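# Shut the toy oven door and leave everything upright

## Task

Swing the toy oven's door shut, release it so neither gripper is touching it, and make sure the oven ends up standing on its base; any toy-food basket, small tea box, wire rack and the little red box must all still be standing too.

## Robot and tools

Robot: two arms, left_arm and right_arm, each with six joints and a two-finger gripper. All positions use the scene frame: origin at table-top height, halfway between the nominal arm bases, +x pointing out over the table, +z up, and left_arm on the +y side. The arm names have nothing to do with which side of an image they appear on. Calibrated bases: left_arm at (+0.047, +0.286, +0.012) m, right_arm at (-0.006, -0.261, +0.016) m, both turned only slightly about z. Two head cameras, cam_head_left and cam_head_right (504x504 each), sit on a stand behind the arms and share one rigid bar.

Joint order, used everywhere: waist, shoulder, elbow, wrist pitch, wrist yaw, wrist roll. Stated ranges in rad: waist -2.618 to 3.054, shoulder 0.000 to 3.142, elbow 0.000 to 3.142, wrist pitch -1.571 to 1.571, wrist yaw -1.571 to 1.571, wrist roll -2.094 to 2.094. The true ends may differ by up to 0.059 rad.

A row is one flat list of 14 numbers, each between -1 and 1, covering both arms even if only one moves: left_arm's six joint values then its opening, followed by right_arm's six joint values then its opening. Joint values are scaled offsets, not poses: 1.0 equals 2.224 rad for waist, shoulder and elbow, and 8.485 rad for the three wrist joints. They are counted from the Joint targets printed in the latest result as they stood when the action or call began, not from the previous row, so sending the same offset again moves the joint further. The opening is absolute: +1 fully open (about 87 mm between pads), +0.5 about 69 mm, 0 about 43 mm, -0.5 about 18 mm, -1 shut. To leave a gripper as it is, resend its current command; 0 means half-open, not unchanged. An action that would put a joint more than 0.059 rad beyond its range is rejected for both arms.

execute_actions(actions, cameras): actions is a list of actions; each action is a list of up to 15 rows, one per 1/30 s step, and a short action repeats its final row to fill 15 steps. An empty actions list just reports state with images. cameras lists camera names, ["all"], or []; an unknown name voids the call.

move(target, speed, blend, opening_speed, blocking, cameras): target is one 14-number row or a list of up to 15 rows; every row is an offset from the same starting Joint targets, not from the row before. All joints travel together, so grippers trace curves, and nothing is avoided automatically. speed is rad/s for the joint with farthest to go, 0.01 to 12.57, default 0.5, one value or one per target. blend (rad) rounds corners between listed targets; 0 stops at each. opening_speed (0.2 or more per second on the -1..+1 scale) ramps the fingers gradually. blocking=false returns after about 0.5 s while motion continues. The extra result line "move:" says done, off_target (resting more than 0.035 rad from target), moving, held or fault, plus limits=held if steps were withheld. Neither done nor off_target tells you about contact. Faster moves hit harder.

wait(seconds 0 to 10, cameras) lets time pass with commands held. stop(cameras) brakes a running move. zoom_image(camera, region) enlarges part of the newest image from cam_head_left or cam_head_right; region is [x0, y0, x1, y1] in pixels, top-left origin, at most 504 on each side. finished_scene(scene) ends the current scene, giving its number; call nothing after it in that reply.

Reading results: end_effector_position (m) and end_effector_quat_wxyz are in the scene frame; the position is the point between the finger pads, just behind the tips, and may be off by a few cm at long reach. Fingers point along the gripper's +z and close along its y. Joint positions and Joint velocities list each arm's six joints (rad, rad/s) then the gripper reading from 0 shut to 1 open; "within noise" means the arm is still. Joint targets are what your next offsets count from. grip_measured uses the same scale as your opening command; to hold something, command about 0.04 below the reading at first contact. Joint torques follow the same order, positive toward larger angles, include the arm's weight, and joints 1 to 3 wrap around at ±28 N m. "joint sent to its limit" means a joint was clipped at its end; "joint command not followed" means the clearance check altered some steps. Per step, each target may lead its measured angle by at most 0.339 rad (first three joints) or 2.2 rad (wrists), and targets putting the gripper over 200 mm from where it is get scaled back, so big moves take several actions. If an arm is stuck pressing, command its targets back past its measured positions. Motor temperatures: MOTOR HOT at 75 °C, a fault folding that arm at 90 °C, the arm goes limp at 100 °C; holding loads or straining against unreachable poses heats motors.

Avoid: arms touching or pinching each other, slamming the door or hitting the oven hard, pushing hard against fixed things, knocking over or dropping the basket, tea box, rack or red box, anything leaving the table, strain on an arm's camera cable, and arm stops. Loose items may occasionally be nudged by outside disturbances. Release the door only after it has stopped moving.

Each tool is called in YAML: its name, and indented under it one key for each argument.

## Session

execute_actions:
  actions: []

Scene clock: 0.00 s.
left_arm: end_effector_position=(+0.4214, +0.3218, +0.0545) grip_measured=+0.990 end_effector_quat_wxyz=(+0.568, -0.101, +0.813, +0.078) | right_arm: end_effector_position=(+0.3756, -0.2298, +0.3745) grip_measured=+1.000 end_effector_quat_wxyz=(+0.703, -0.026, +0.710, +0.036)
Joint positions: left_arm=[-0.026 1.571 0.349 0.861 -0.259 -0.084 0.995] | right_arm=[0.012 1.048 1.048 -0.009 -0.014 0.014 1]
Joint velocities: within noise
Joint torques (N m): no reading
Motor temperatures (°C): left_arm=[25 27 29 28 27 29 29] | right_arm=[27 27 29 27 25 26 28]
Heat: left arm: 29 °C; right arm: 29 °C.
Joint targets: left_arm=[-0.026 1.565 0.356 0.863 -0.259 -0.083] | right_arm=[0.012 1.047 1.054 -0.017 -0.014 0.015]
Tool commands: left_gripper/opening=+1.0 right_gripper/opening=+1.0

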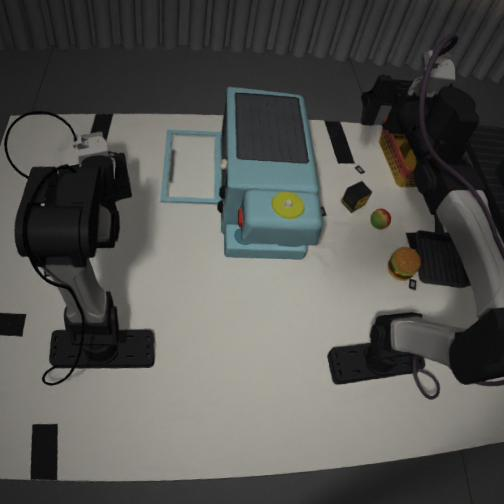

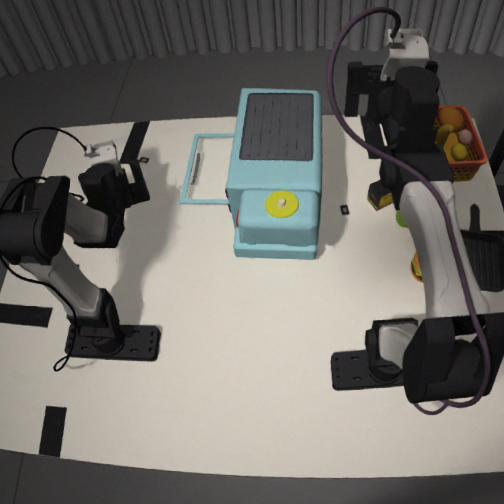

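zoom_image:
  camera: "cam_head_left"
  region: [90, 70, 340, 280]

zoom_image:
  camera: "cam_head_right"
  region: [90, 70, 340, 280]

Scaled by 2.016 from the camera's 504x504 image, which has a finer 720x720 frame.

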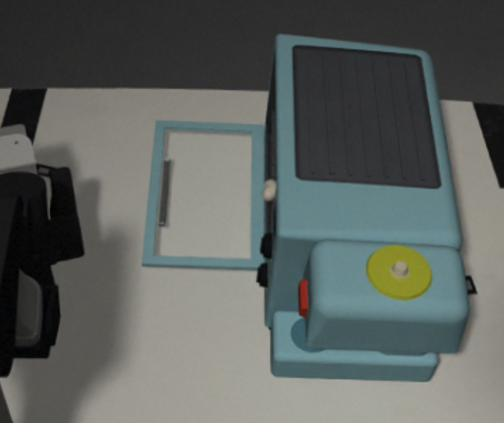

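Scaled by 2.016 from the camera's 504x504 image, which has a finer 720x720 frame.

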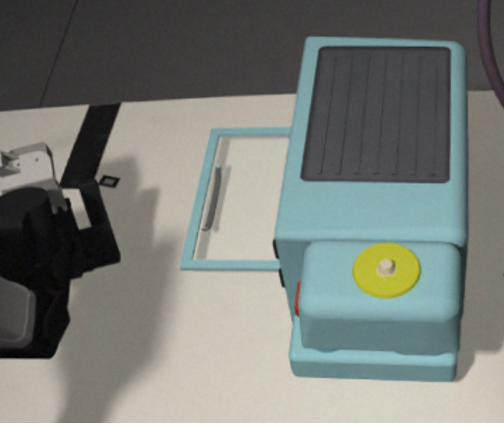

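move:
  target: [-0.0818,0.1587,-0.0189,0.0579,0.006,0.0098,-1,0,0,0,0,0,0,1]
  cameras: ["all"]

zoom_image:
  camera: "cam_head_left"
  region: [60, 90, 260, 290]

zoom_image:
  camera: "cam_head_right"
  region: [60, 90, 260, 290]

Scene clock: 5.57 s.
left_arm: end_effector_position=(+0.4378, +0.2468, +0.0279) grip_measured=-1.000 end_effector_quat_wxyz=(+0.616, +0.005, +0.788, +0.021) | right_arm: end_effector_position=(+0.3756, -0.2298, +0.3745) grip_measured=+1.000 end_effector_quat_wxyz=(+0.703, -0.026, +0.710, +0.036)
Joint positions: left_arm=[-0.204 1.908 0.322 1.337 -0.215 -0.014 0] | right_arm=[0.012 1.048 1.048 -0.009 -0.014 0.014 1]
Joint torques (N m): left_arm=[-0.06 -5.14 2.73 2.09 0.13 0.16] | right_arm=[-0.17 -3.18 7.97 2.15 0.01 -0.02]
Heat: left arm: 30 °C; right arm: 30 °C.
Joint targets: left_arm=[-0.208 1.919 0.314 1.354 -0.208 0.000] | right_arm=[0.012 1.047 1.054 -0.017 -0.014 0.015]
move: done

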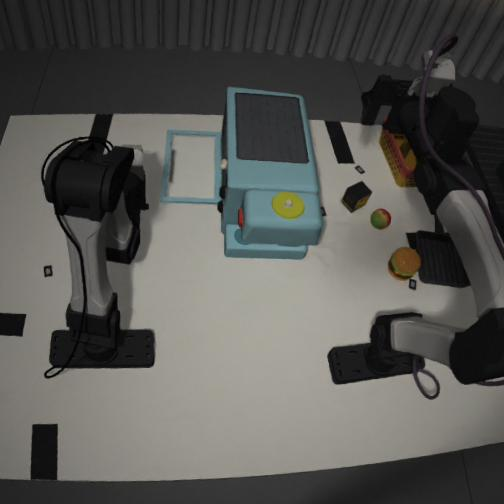

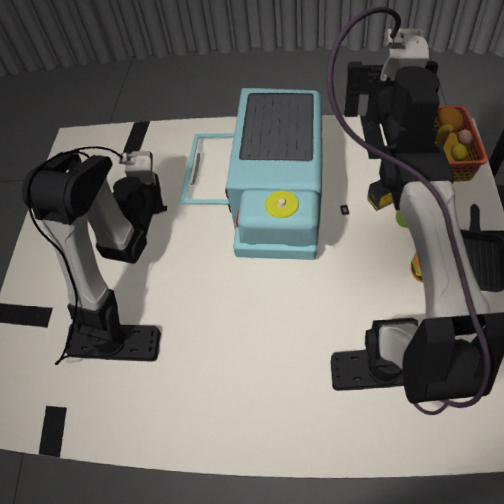

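Scaled by 2.520 from the camera's 504x504 image, which has a finer 720x720 frame.

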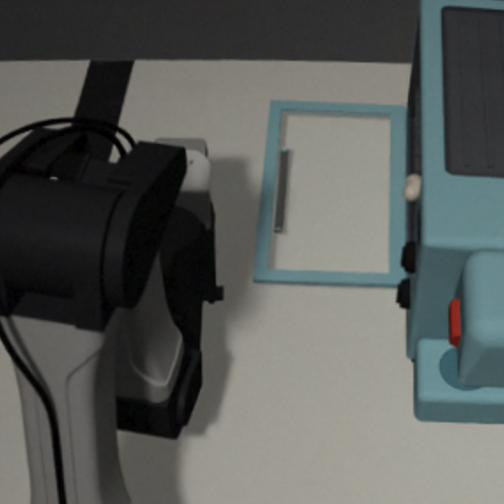

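Scaled by 2.520 from the camera's 504x504 image, which has a finer 720x720 frame.

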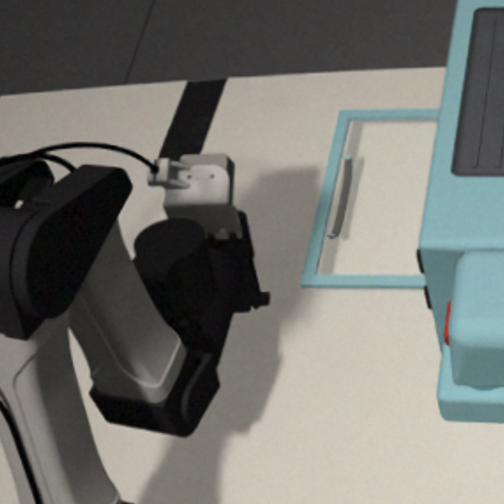

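move:
  target: [-0.174,0.0688,0.0531,-0.0005,-0.0456,0,-1,0,0,0,0,0,0,1]
  speed: 0.3
  cameras: ["all"]

zoom_image:
  camera: "cam_head_right"
  region: [80, 90, 280, 290]

zoom_image:
  camera: "cam_head_left"
  region: [60, 90, 260, 290]

Scene clock: 8.23 s.
left_arm: end_effector_position=(+0.4232, +0.1855, +0.0113) grip_measured=-1.000 end_effector_quat_wxyz=(+0.615, +0.019, +0.781, +0.107) | right_arm: end_effector_position=(+0.3756, -0.2298, +0.3745) grip_measured=+1.000 end_effector_quat_wxyz=(+0.703, -0.026, +0.710, +0.036)
Joint positions: left_arm=[-0.558 2.054 0.406 1.363 -0.675 0.015 0] | right_arm=[0.012 1.048 1.048 -0.009 -0.014 0.014 1]
Joint torques (N m): left_arm=[-3.04 -5.19 5.34 1.64 0.86 -0.16] | right_arm=[0.02 -3.33 7.9 2.14 0.02 0]
Heat: left arm: 30 °C; right arm: 31 °C.
Joint targets: left_arm=[-0.595 2.072 0.432 1.349 -0.595 0.000] | right_arm=[0.012 1.047 1.054 -0.017 -0.014 0.015]
move: off_target (left_arm); left_arm: the wrist yaw is farthest, 0.080 rad from its target

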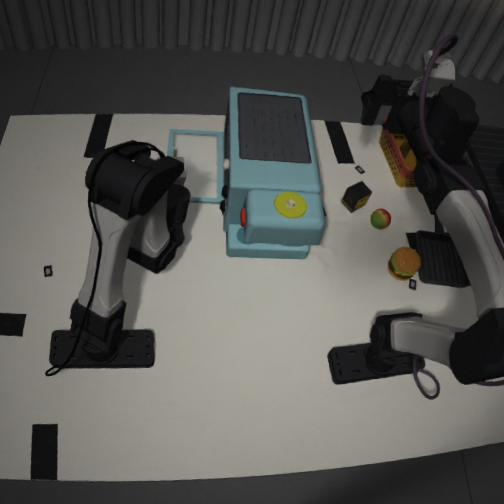

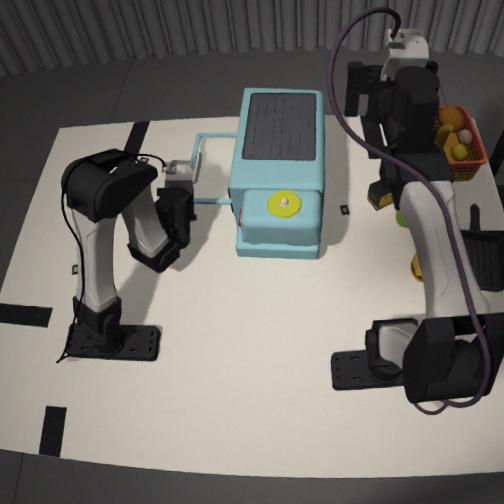

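Scaled by 2.520 from the camera's 504x504 image, which has a finer 720x720 frame.

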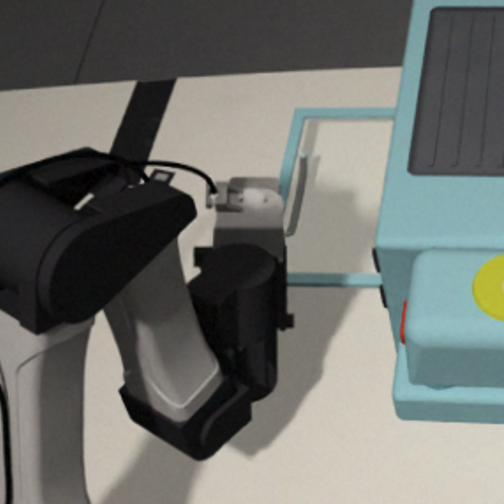

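Scaled by 2.520 from the camera's 504x504 image, which has a finer 720x720 frame.

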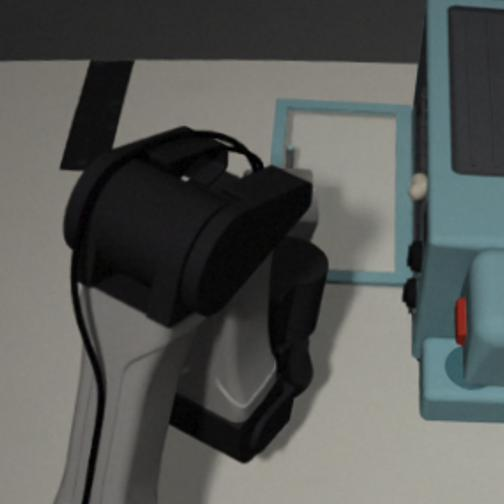

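move:
  target:
    - [0.1376,-0.2882,-0.0346,-0.0746,0.0361,0,-1,0,0,0,0,0,0,1]
    - [0.1376,-0.2882,-0.0346,-0.0746,0.0361,-0.185,0.4,0,0,0,0,0,0,1]
    - [0.1376,-0.2055,-0.0544,-0.0477,0.0361,-0.185,0.4,0,0,0,0,0,0,1]
  speed: [0.5,1.0,0.2]
  cameras: ["all"]

zoom_image:
  camera: "cam_head_right"
  region: [80, 90, 280, 290]

zoom_image:
  camera: "cam_head_left"
  region: [60, 90, 260, 290]

Scene clock: 18.67 s.
left_arm: end_effector_position=(+0.4283, +0.1870, +0.0831) grip_measured=+0.400 end_effector_quat_wxyz=(+0.439, -0.551, +0.602, -0.377) | right_arm: end_effector_position=(+0.3756, -0.2298, +0.3745) grip_measured=+1.000 end_effector_quat_wxyz=(+0.703, -0.026, +0.710, +0.036)
Joint positions: left_arm=[-0.292 1.605 0.322 0.93 -0.295 -1.558 0.7] | right_arm=[0.012 1.048 1.048 -0.009 -0.014 0.014 1]
Joint torques (N m): left_arm=[0.57 -4.05 4 1.92 0.06 -0.05] | right_arm=[-0.16 -3.34 7.94 2.15 -0.02 0.07]
Motor temperatures (°C): left_arm=[25 28 30 31 28 29 29] | right_arm=[27 28 32 32 25 26 28]
Heat: left arm: 31 °C; right arm: 32 °C.
Joint targets: left_arm=[-0.289 1.614 0.311 0.945 -0.288 -1.570] | right_arm=[0.012 1.047 1.054 -0.017 -0.014 0.015]
move: done

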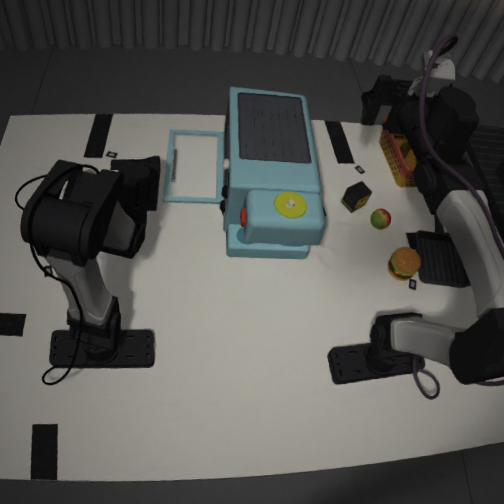

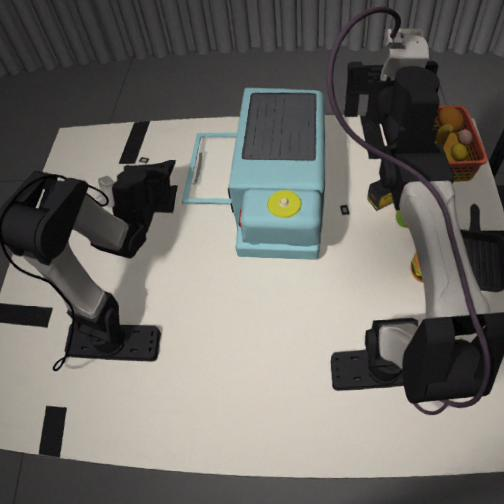

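Scaled by 2.520 from the camera's 504x504 image, which has a finer 720x720 frame.

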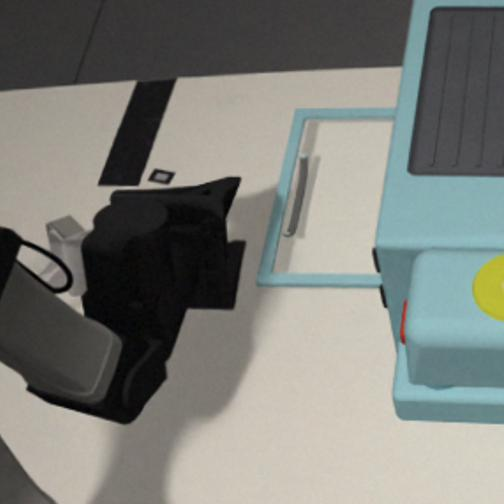

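Scaled by 2.520 from the camera's 504x504 image, which has a finer 720x720 frame.

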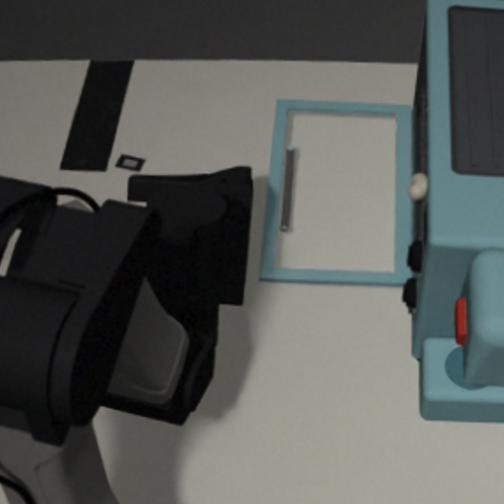

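move:
  target: [0.018,0.1165,-0.0427,0.016,0.0046,0,0.4,0,0,0,0,0,0,1]
  speed: 0.15
  cameras: ["all"]

zoom_image:
  camera: "cam_head_right"
  region: [100, 110, 220, 230]

Scene clock: 21.47 s.
left_arm: end_effector_position=(+0.4131, +0.1976, +0.0336) grip_measured=+0.399 end_effector_quat_wxyz=(-0.416, +0.568, -0.606, +0.369) | right_arm: end_effector_position=(+0.3756, -0.2298, +0.3745) grip_measured=+1.000 end_effector_quat_wxyz=(+0.703, -0.026, +0.710, +0.036)
Joint positions: left_arm=[-0.256 1.842 0.24 1.197 -0.251 -1.585 0.7] | right_arm=[0.012 1.048 1.048 -0.009 -0.014 0.014 1]
Joint torques (N m): left_arm=[0.84 -2.44 1.33 0.54 0.02 0.24] | right_arm=[0.01 -3.23 7.97 2.1 -0.02 0.06]
Heat: left arm: 31 °C; right arm: 32 °C.
Joint targets: left_arm=[-0.249 1.874 0.216 1.081 -0.249 -1.570] | right_arm=[0.012 1.047 1.054 -0.017 -0.014 0.015]
move: off_target (left_arm); left_arm: the wrist pitch is farthest, 0.117 rad from its target

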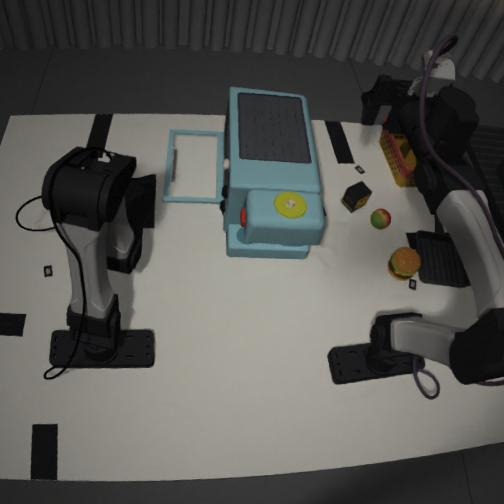

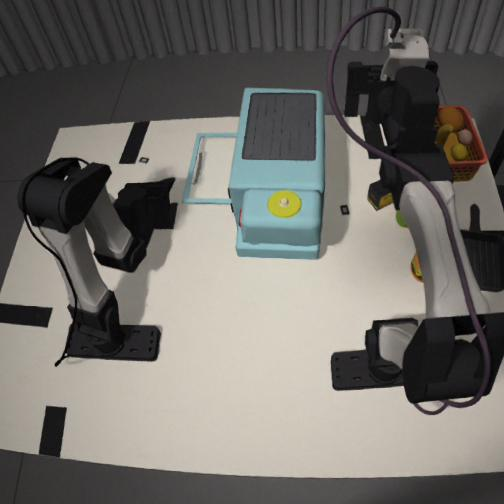

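Scaled by 4.200 from the camera's 504x504 image, which has a finer 720x720 frame.

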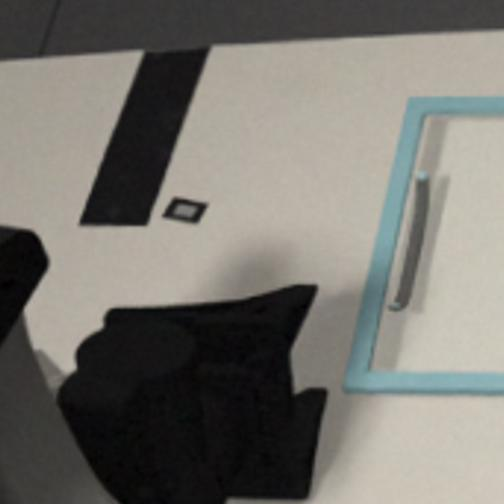

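move:
  target:
    - [0,0,0,0.0255,0,0,0.4,0,0,0,0,0,0,1]
    - [-0.103,0.0207,0.0337,0.0186,-0.027,-0.0153,0.4,0,0,0,0,0,0,1]
  speed: 0.2
  cameras: ["all"]

zoom_image:
  camera: "cam_head_right"
  region: [130, 110, 250, 230]

Scene clock: 25.60 s.
left_arm: end_effector_position=(+0.4094, +0.1520, +0.0367) grip_measured=+0.400 end_effector_quat_wxyz=(-0.427, +0.570, -0.586, +0.386) | right_arm: end_effector_position=(+0.3756, -0.2298, +0.3745) grip_measured=+1.000 end_effector_quat_wxyz=(+0.703, -0.026, +0.710, +0.036)
Joint positions: left_arm=[-0.474 1.908 0.274 1.247 -0.469 -1.687 0.7] | right_arm=[0.012 1.048 1.048 -0.009 -0.014 0.014 1]
Joint torques (N m): left_arm=[-0.1 -4.68 4.6 1.66 -0.17 -0.06] | right_arm=[0.08 -3.32 8.09 2.2 0.01 0.04]
Heat: left arm: 32 °C; right arm: 33 °C.
Joint targets: left_arm=[-0.478 1.920 0.291 1.238 -0.478 -1.700] | right_arm=[0.012 1.047 1.054 -0.017 -0.014 0.015]
move: done

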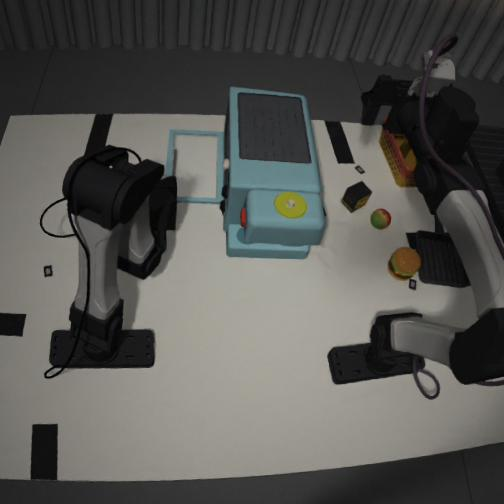

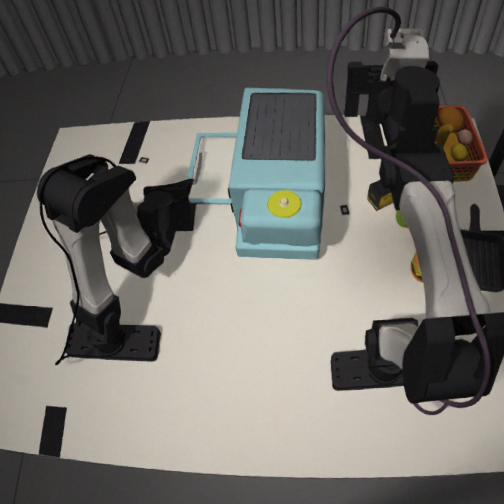

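Scaled by 4.200 from the camera's 504x504 image, which has a finer 720x720 frame.

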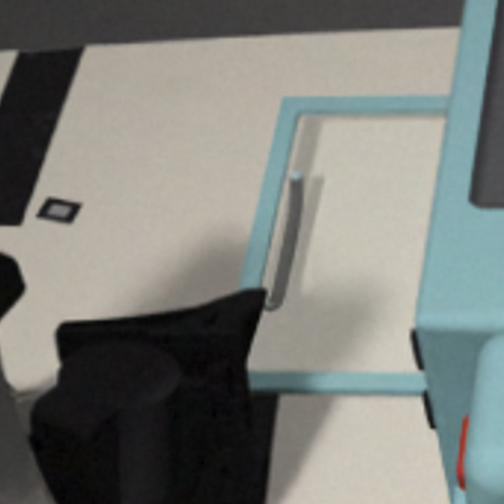

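move:
  target:
    - [-0.036,-0.2111,0.0463,-0.0661,-0.0094,-0.0024,0.4,0,0,0,0,0,0,1]
    - [-0.0409,-0.2563,0.1057,-0.09,0.0128,0.0024,0.4,0,0,0,0,0,0,1]
  speed: 0.25
  blend: 0.05
  cameras: ["all"]

zoom_image:
  camera: "cam_head_right"
  region: [130, 90, 280, 240]

zoom_image:
  camera: "cam_head_left"
  region: [130, 90, 280, 240]

Scene clock: 30.47 s.
left_arm: end_effector_position=(+0.4060, +0.0983, +0.1408) grip_measured=+0.400 end_effector_quat_wxyz=(+0.381, -0.530, +0.631, -0.418) | right_arm: end_effector_position=(+0.3756, -0.2298, +0.3745) grip_measured=+1.000 end_effector_quat_wxyz=(+0.703, -0.026, +0.710, +0.036)
Joint positions: left_arm=[-0.562 1.371 0.493 0.478 -0.389 -1.689 0.7] | right_arm=[0.012 1.048 1.048 -0.009 -0.014 0.014 1]
Joint torques (N m): left_arm=[-0.39 -6.43 9.37 1.74 0.18 0.17] | right_arm=[-0.03 -3.25 8.09 2.14 0 0.04]
Heat: left arm: 32 °C; right arm: 33 °C.
Joint targets: left_arm=[-0.569 1.349 0.526 0.475 -0.370 -1.679] | right_arm=[0.012 1.047 1.054 -0.017 -0.014 0.015]
move: done

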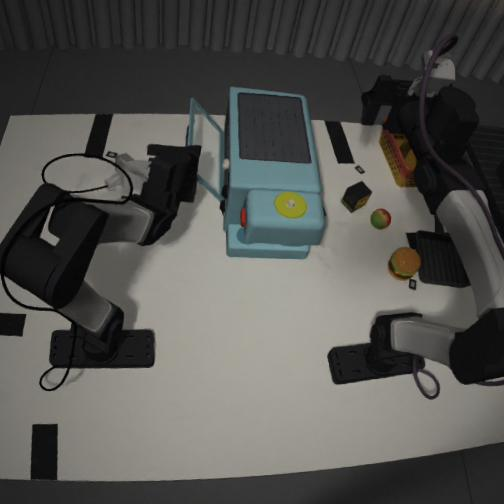

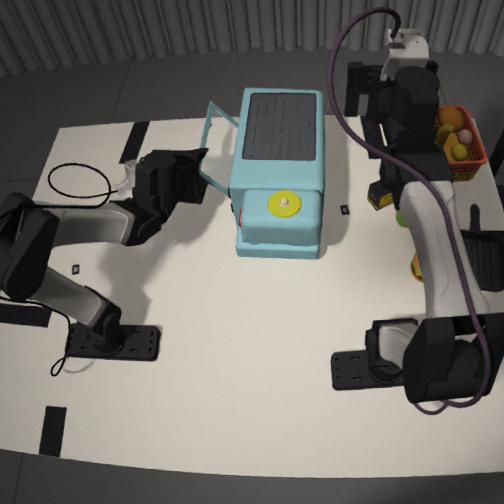

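Scaled by 3.360 from the camera's 504x504 image, which has a finer 720x720 frame.

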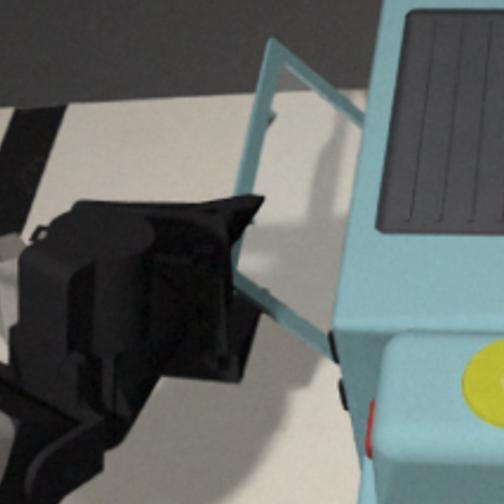

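Scaled by 3.360 from the camera's 504x504 image, which has a finer 720x720 frame.

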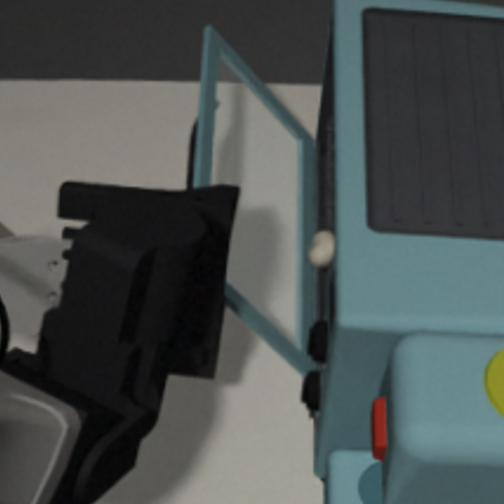

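move:
  target: [-0.0095,0.0243,0.0355,-0.003,0.0152,0.0035,0.4,0,0,0,0,0,0,1]
  speed: 0.15
  cameras: ["all"]

zoom_image:
  camera: "cam_head_right"
  region: [130, 90, 280, 240]

zoom_image:
  camera: "cam_head_left"
  region: [130, 90, 280, 240]

Scene clock: 32.13 s.
left_arm: end_effector_position=(+0.4050, +0.0615, +0.1589) grip_measured=+0.400 end_effector_quat_wxyz=(+0.343, -0.486, +0.661, -0.457) | right_arm: end_effector_position=(+0.3756, -0.2298, +0.3745) grip_measured=+1.000 end_effector_quat_wxyz=(+0.703, -0.026, +0.710, +0.036)
Joint positions: left_arm=[-0.582 1.394 0.572 0.454 -0.26 -1.66 0.7] | right_arm=[0.012 1.048 1.048 -0.009 -0.014 0.014 1]
Joint torques (N m): left_arm=[-0.47 -3.95 9.57 1.79 0.23 0.18] | right_arm=[-0.13 -3.29 7.86 2.24 0.01 0.05]
Heat: left arm: 32 °C; right arm: 34 °C.
Joint targets: left_arm=[-0.590 1.404 0.605 0.449 -0.241 -1.650] | right_arm=[0.012 1.047 1.054 -0.017 -0.014 0.015]
move: done

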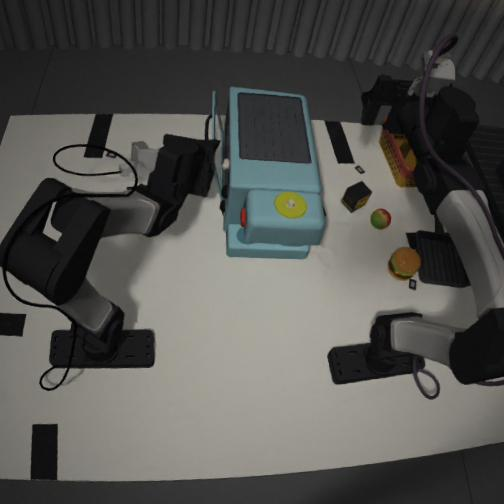

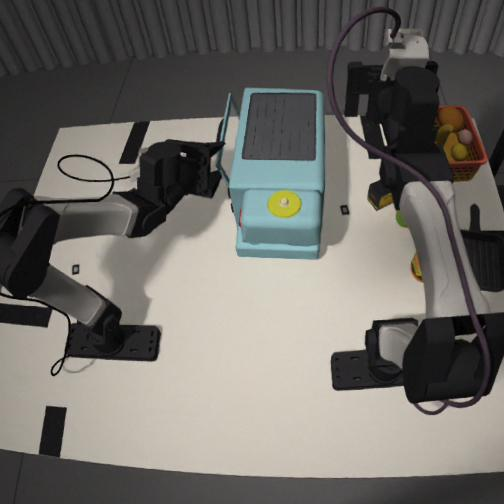

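Scaled by 3.360 from the camera's 504x504 image, which has a finer 720x720 frame.

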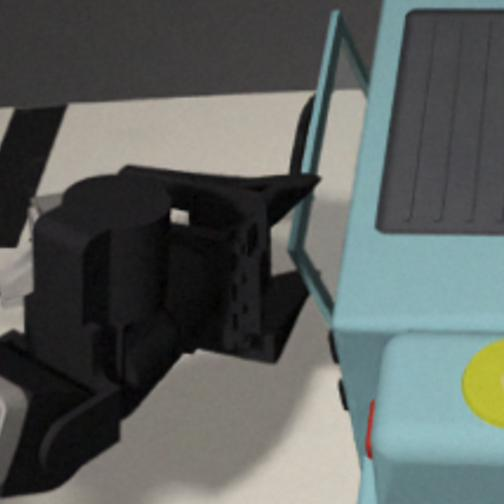

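Scaled by 3.360 from the camera's 504x504 image, which has a finer 720x720 frame.

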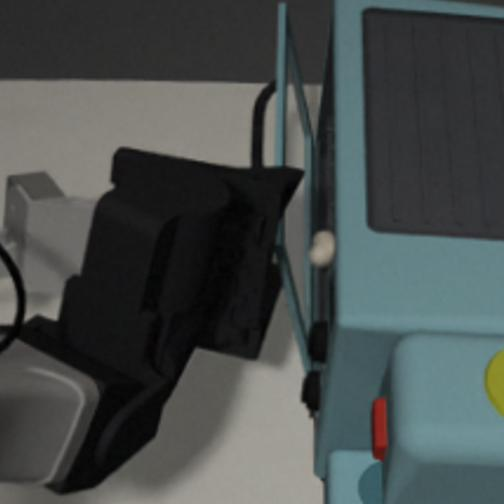

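move:
  target: [-0.018,0.0,0.0,0,0.0118,-0.0412,0.4,0,0,0,0,0,0,1]
  speed: 0.2
  cameras: ["all"]

zoom_image:
  camera: "cam_head_right"
  region: [130, 90, 280, 240]

zoom_image:
  camera: "cam_head_left"
  region: [130, 90, 280, 240]

Scene clock: 35.97 s.
left_arm: end_effector_position=(+0.3988, +0.0500, +0.1623) grip_measured=+0.400 end_effector_quat_wxyz=(-0.244, +0.574, -0.602, +0.499) | right_arm: end_effector_position=(+0.3756, -0.2298, +0.3745) grip_measured=+1.000 end_effector_quat_wxyz=(+0.703, -0.026, +0.710, +0.036)
Joint positions: left_arm=[-0.602 1.394 0.572 0.419 -0.219 -1.97 0.7] | right_arm=[0.012 1.048 1.048 -0.009 -0.014 0.014 1]
Joint torques (N m): left_arm=[-2.17 -3.92 9.57 2.13 0.87 -0.21] | right_arm=[-0.09 -3.4 8.1 2.18 0.08 0.08]
Heat: left arm: 33 °C; right arm: 34 °C.
Joint targets: left_arm=[-0.630 1.404 0.605 0.449 -0.141 -1.999] | right_arm=[0.012 1.047 1.054 -0.017 -0.014 0.015]
move: off_target (left_arm); left_arm: the wrist yaw is farthest, 0.079 rad from its target

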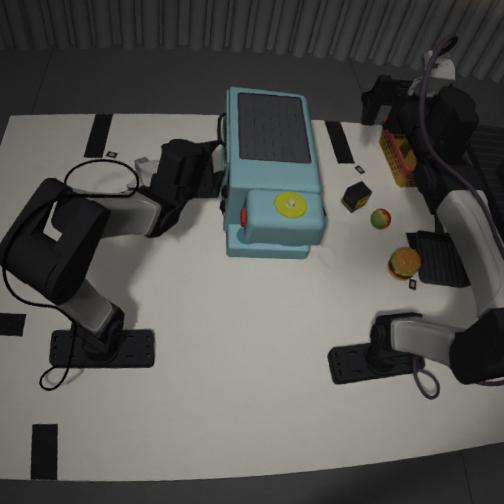

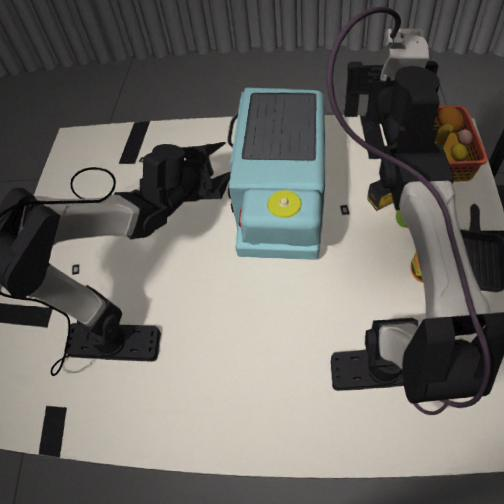

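Scaled by 3.360 from the camera's 504x504 image, which has a finer 720x720 frame.

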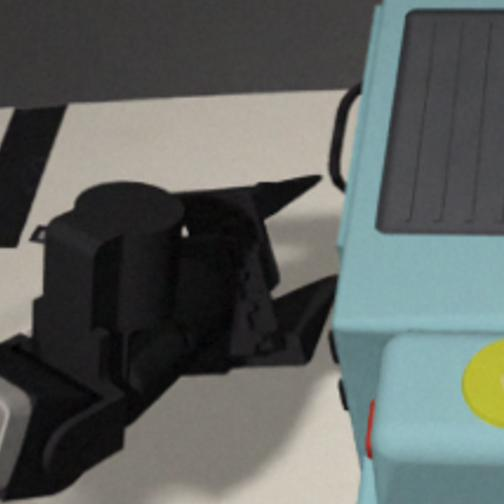

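Scaled by 3.360 from the camera's 504x504 image, which has a finer 720x720 frame.

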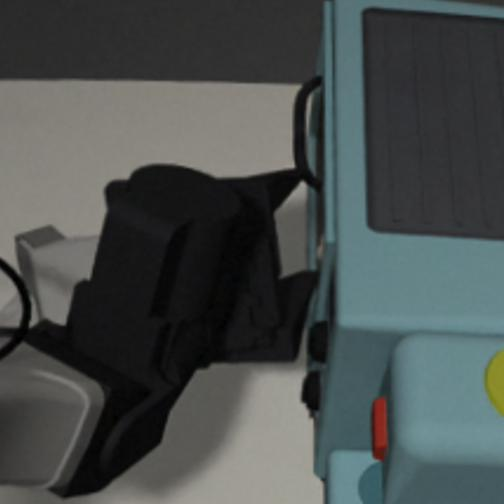

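move:
  target: [0.075,0,0,0,-0.0118,0,0.4,0,0,0,0,0,0,1]
  cameras: ["all"]

zoom_image:
  camera: "cam_head_left"
  region: [130, 90, 280, 240]

Scene clock: 37.00 s.
left_arm: end_effector_position=(+0.4303, +0.1021, +0.1669) grip_measured=+0.400 end_effector_quat_wxyz=(-0.280, +0.618, -0.550, +0.488) | right_arm: end_effector_position=(+0.3756, -0.2298, +0.3745) grip_measured=+1.000 end_effector_quat_wxyz=(+0.703, -0.026, +0.710, +0.036)
Joint positions: left_arm=[-0.465 1.394 0.572 0.435 -0.231 -1.986 0.7] | right_arm=[0.012 1.048 1.048 -0.009 -0.014 0.014 1]
Joint torques (N m): left_arm=[0.42 -3.95 9.62 1.99 -0.09 -0.07] | right_arm=[-0.17 -3.26 8.1 2.16 0.05 0.06]
Heat: left arm: 33 °C; right arm: 34 °C.
Joint targets: left_arm=[-0.463 1.404 0.605 0.450 -0.241 -1.999] | right_arm=[0.012 1.047 1.054 -0.017 -0.014 0.015]
move: done

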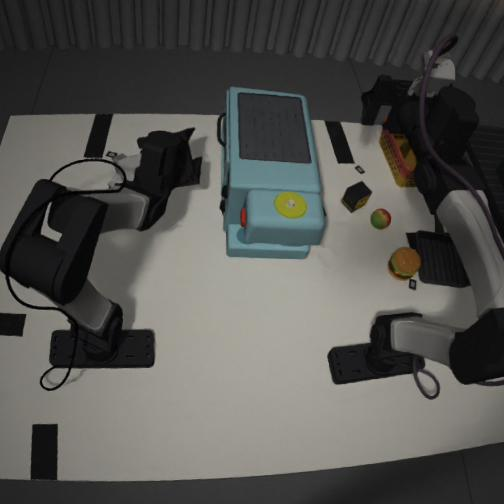

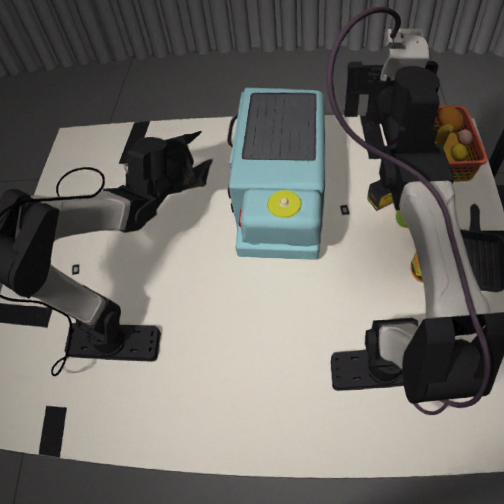

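Scaled by 3.360 from the camera's 504x504 image, which has a finer 720x720 frame.

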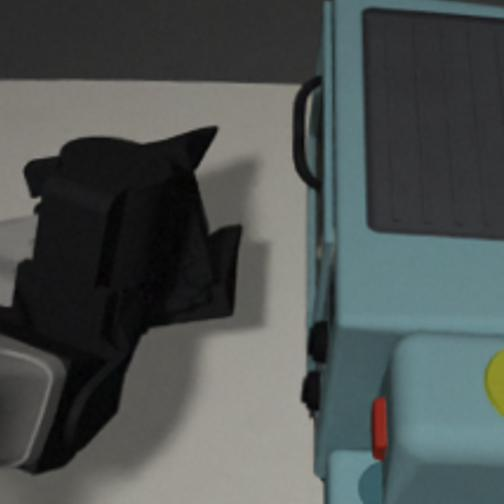

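Stays closed. On to scene 2.

finished_scene:
  scene: 1

The scene is finished: the task was done.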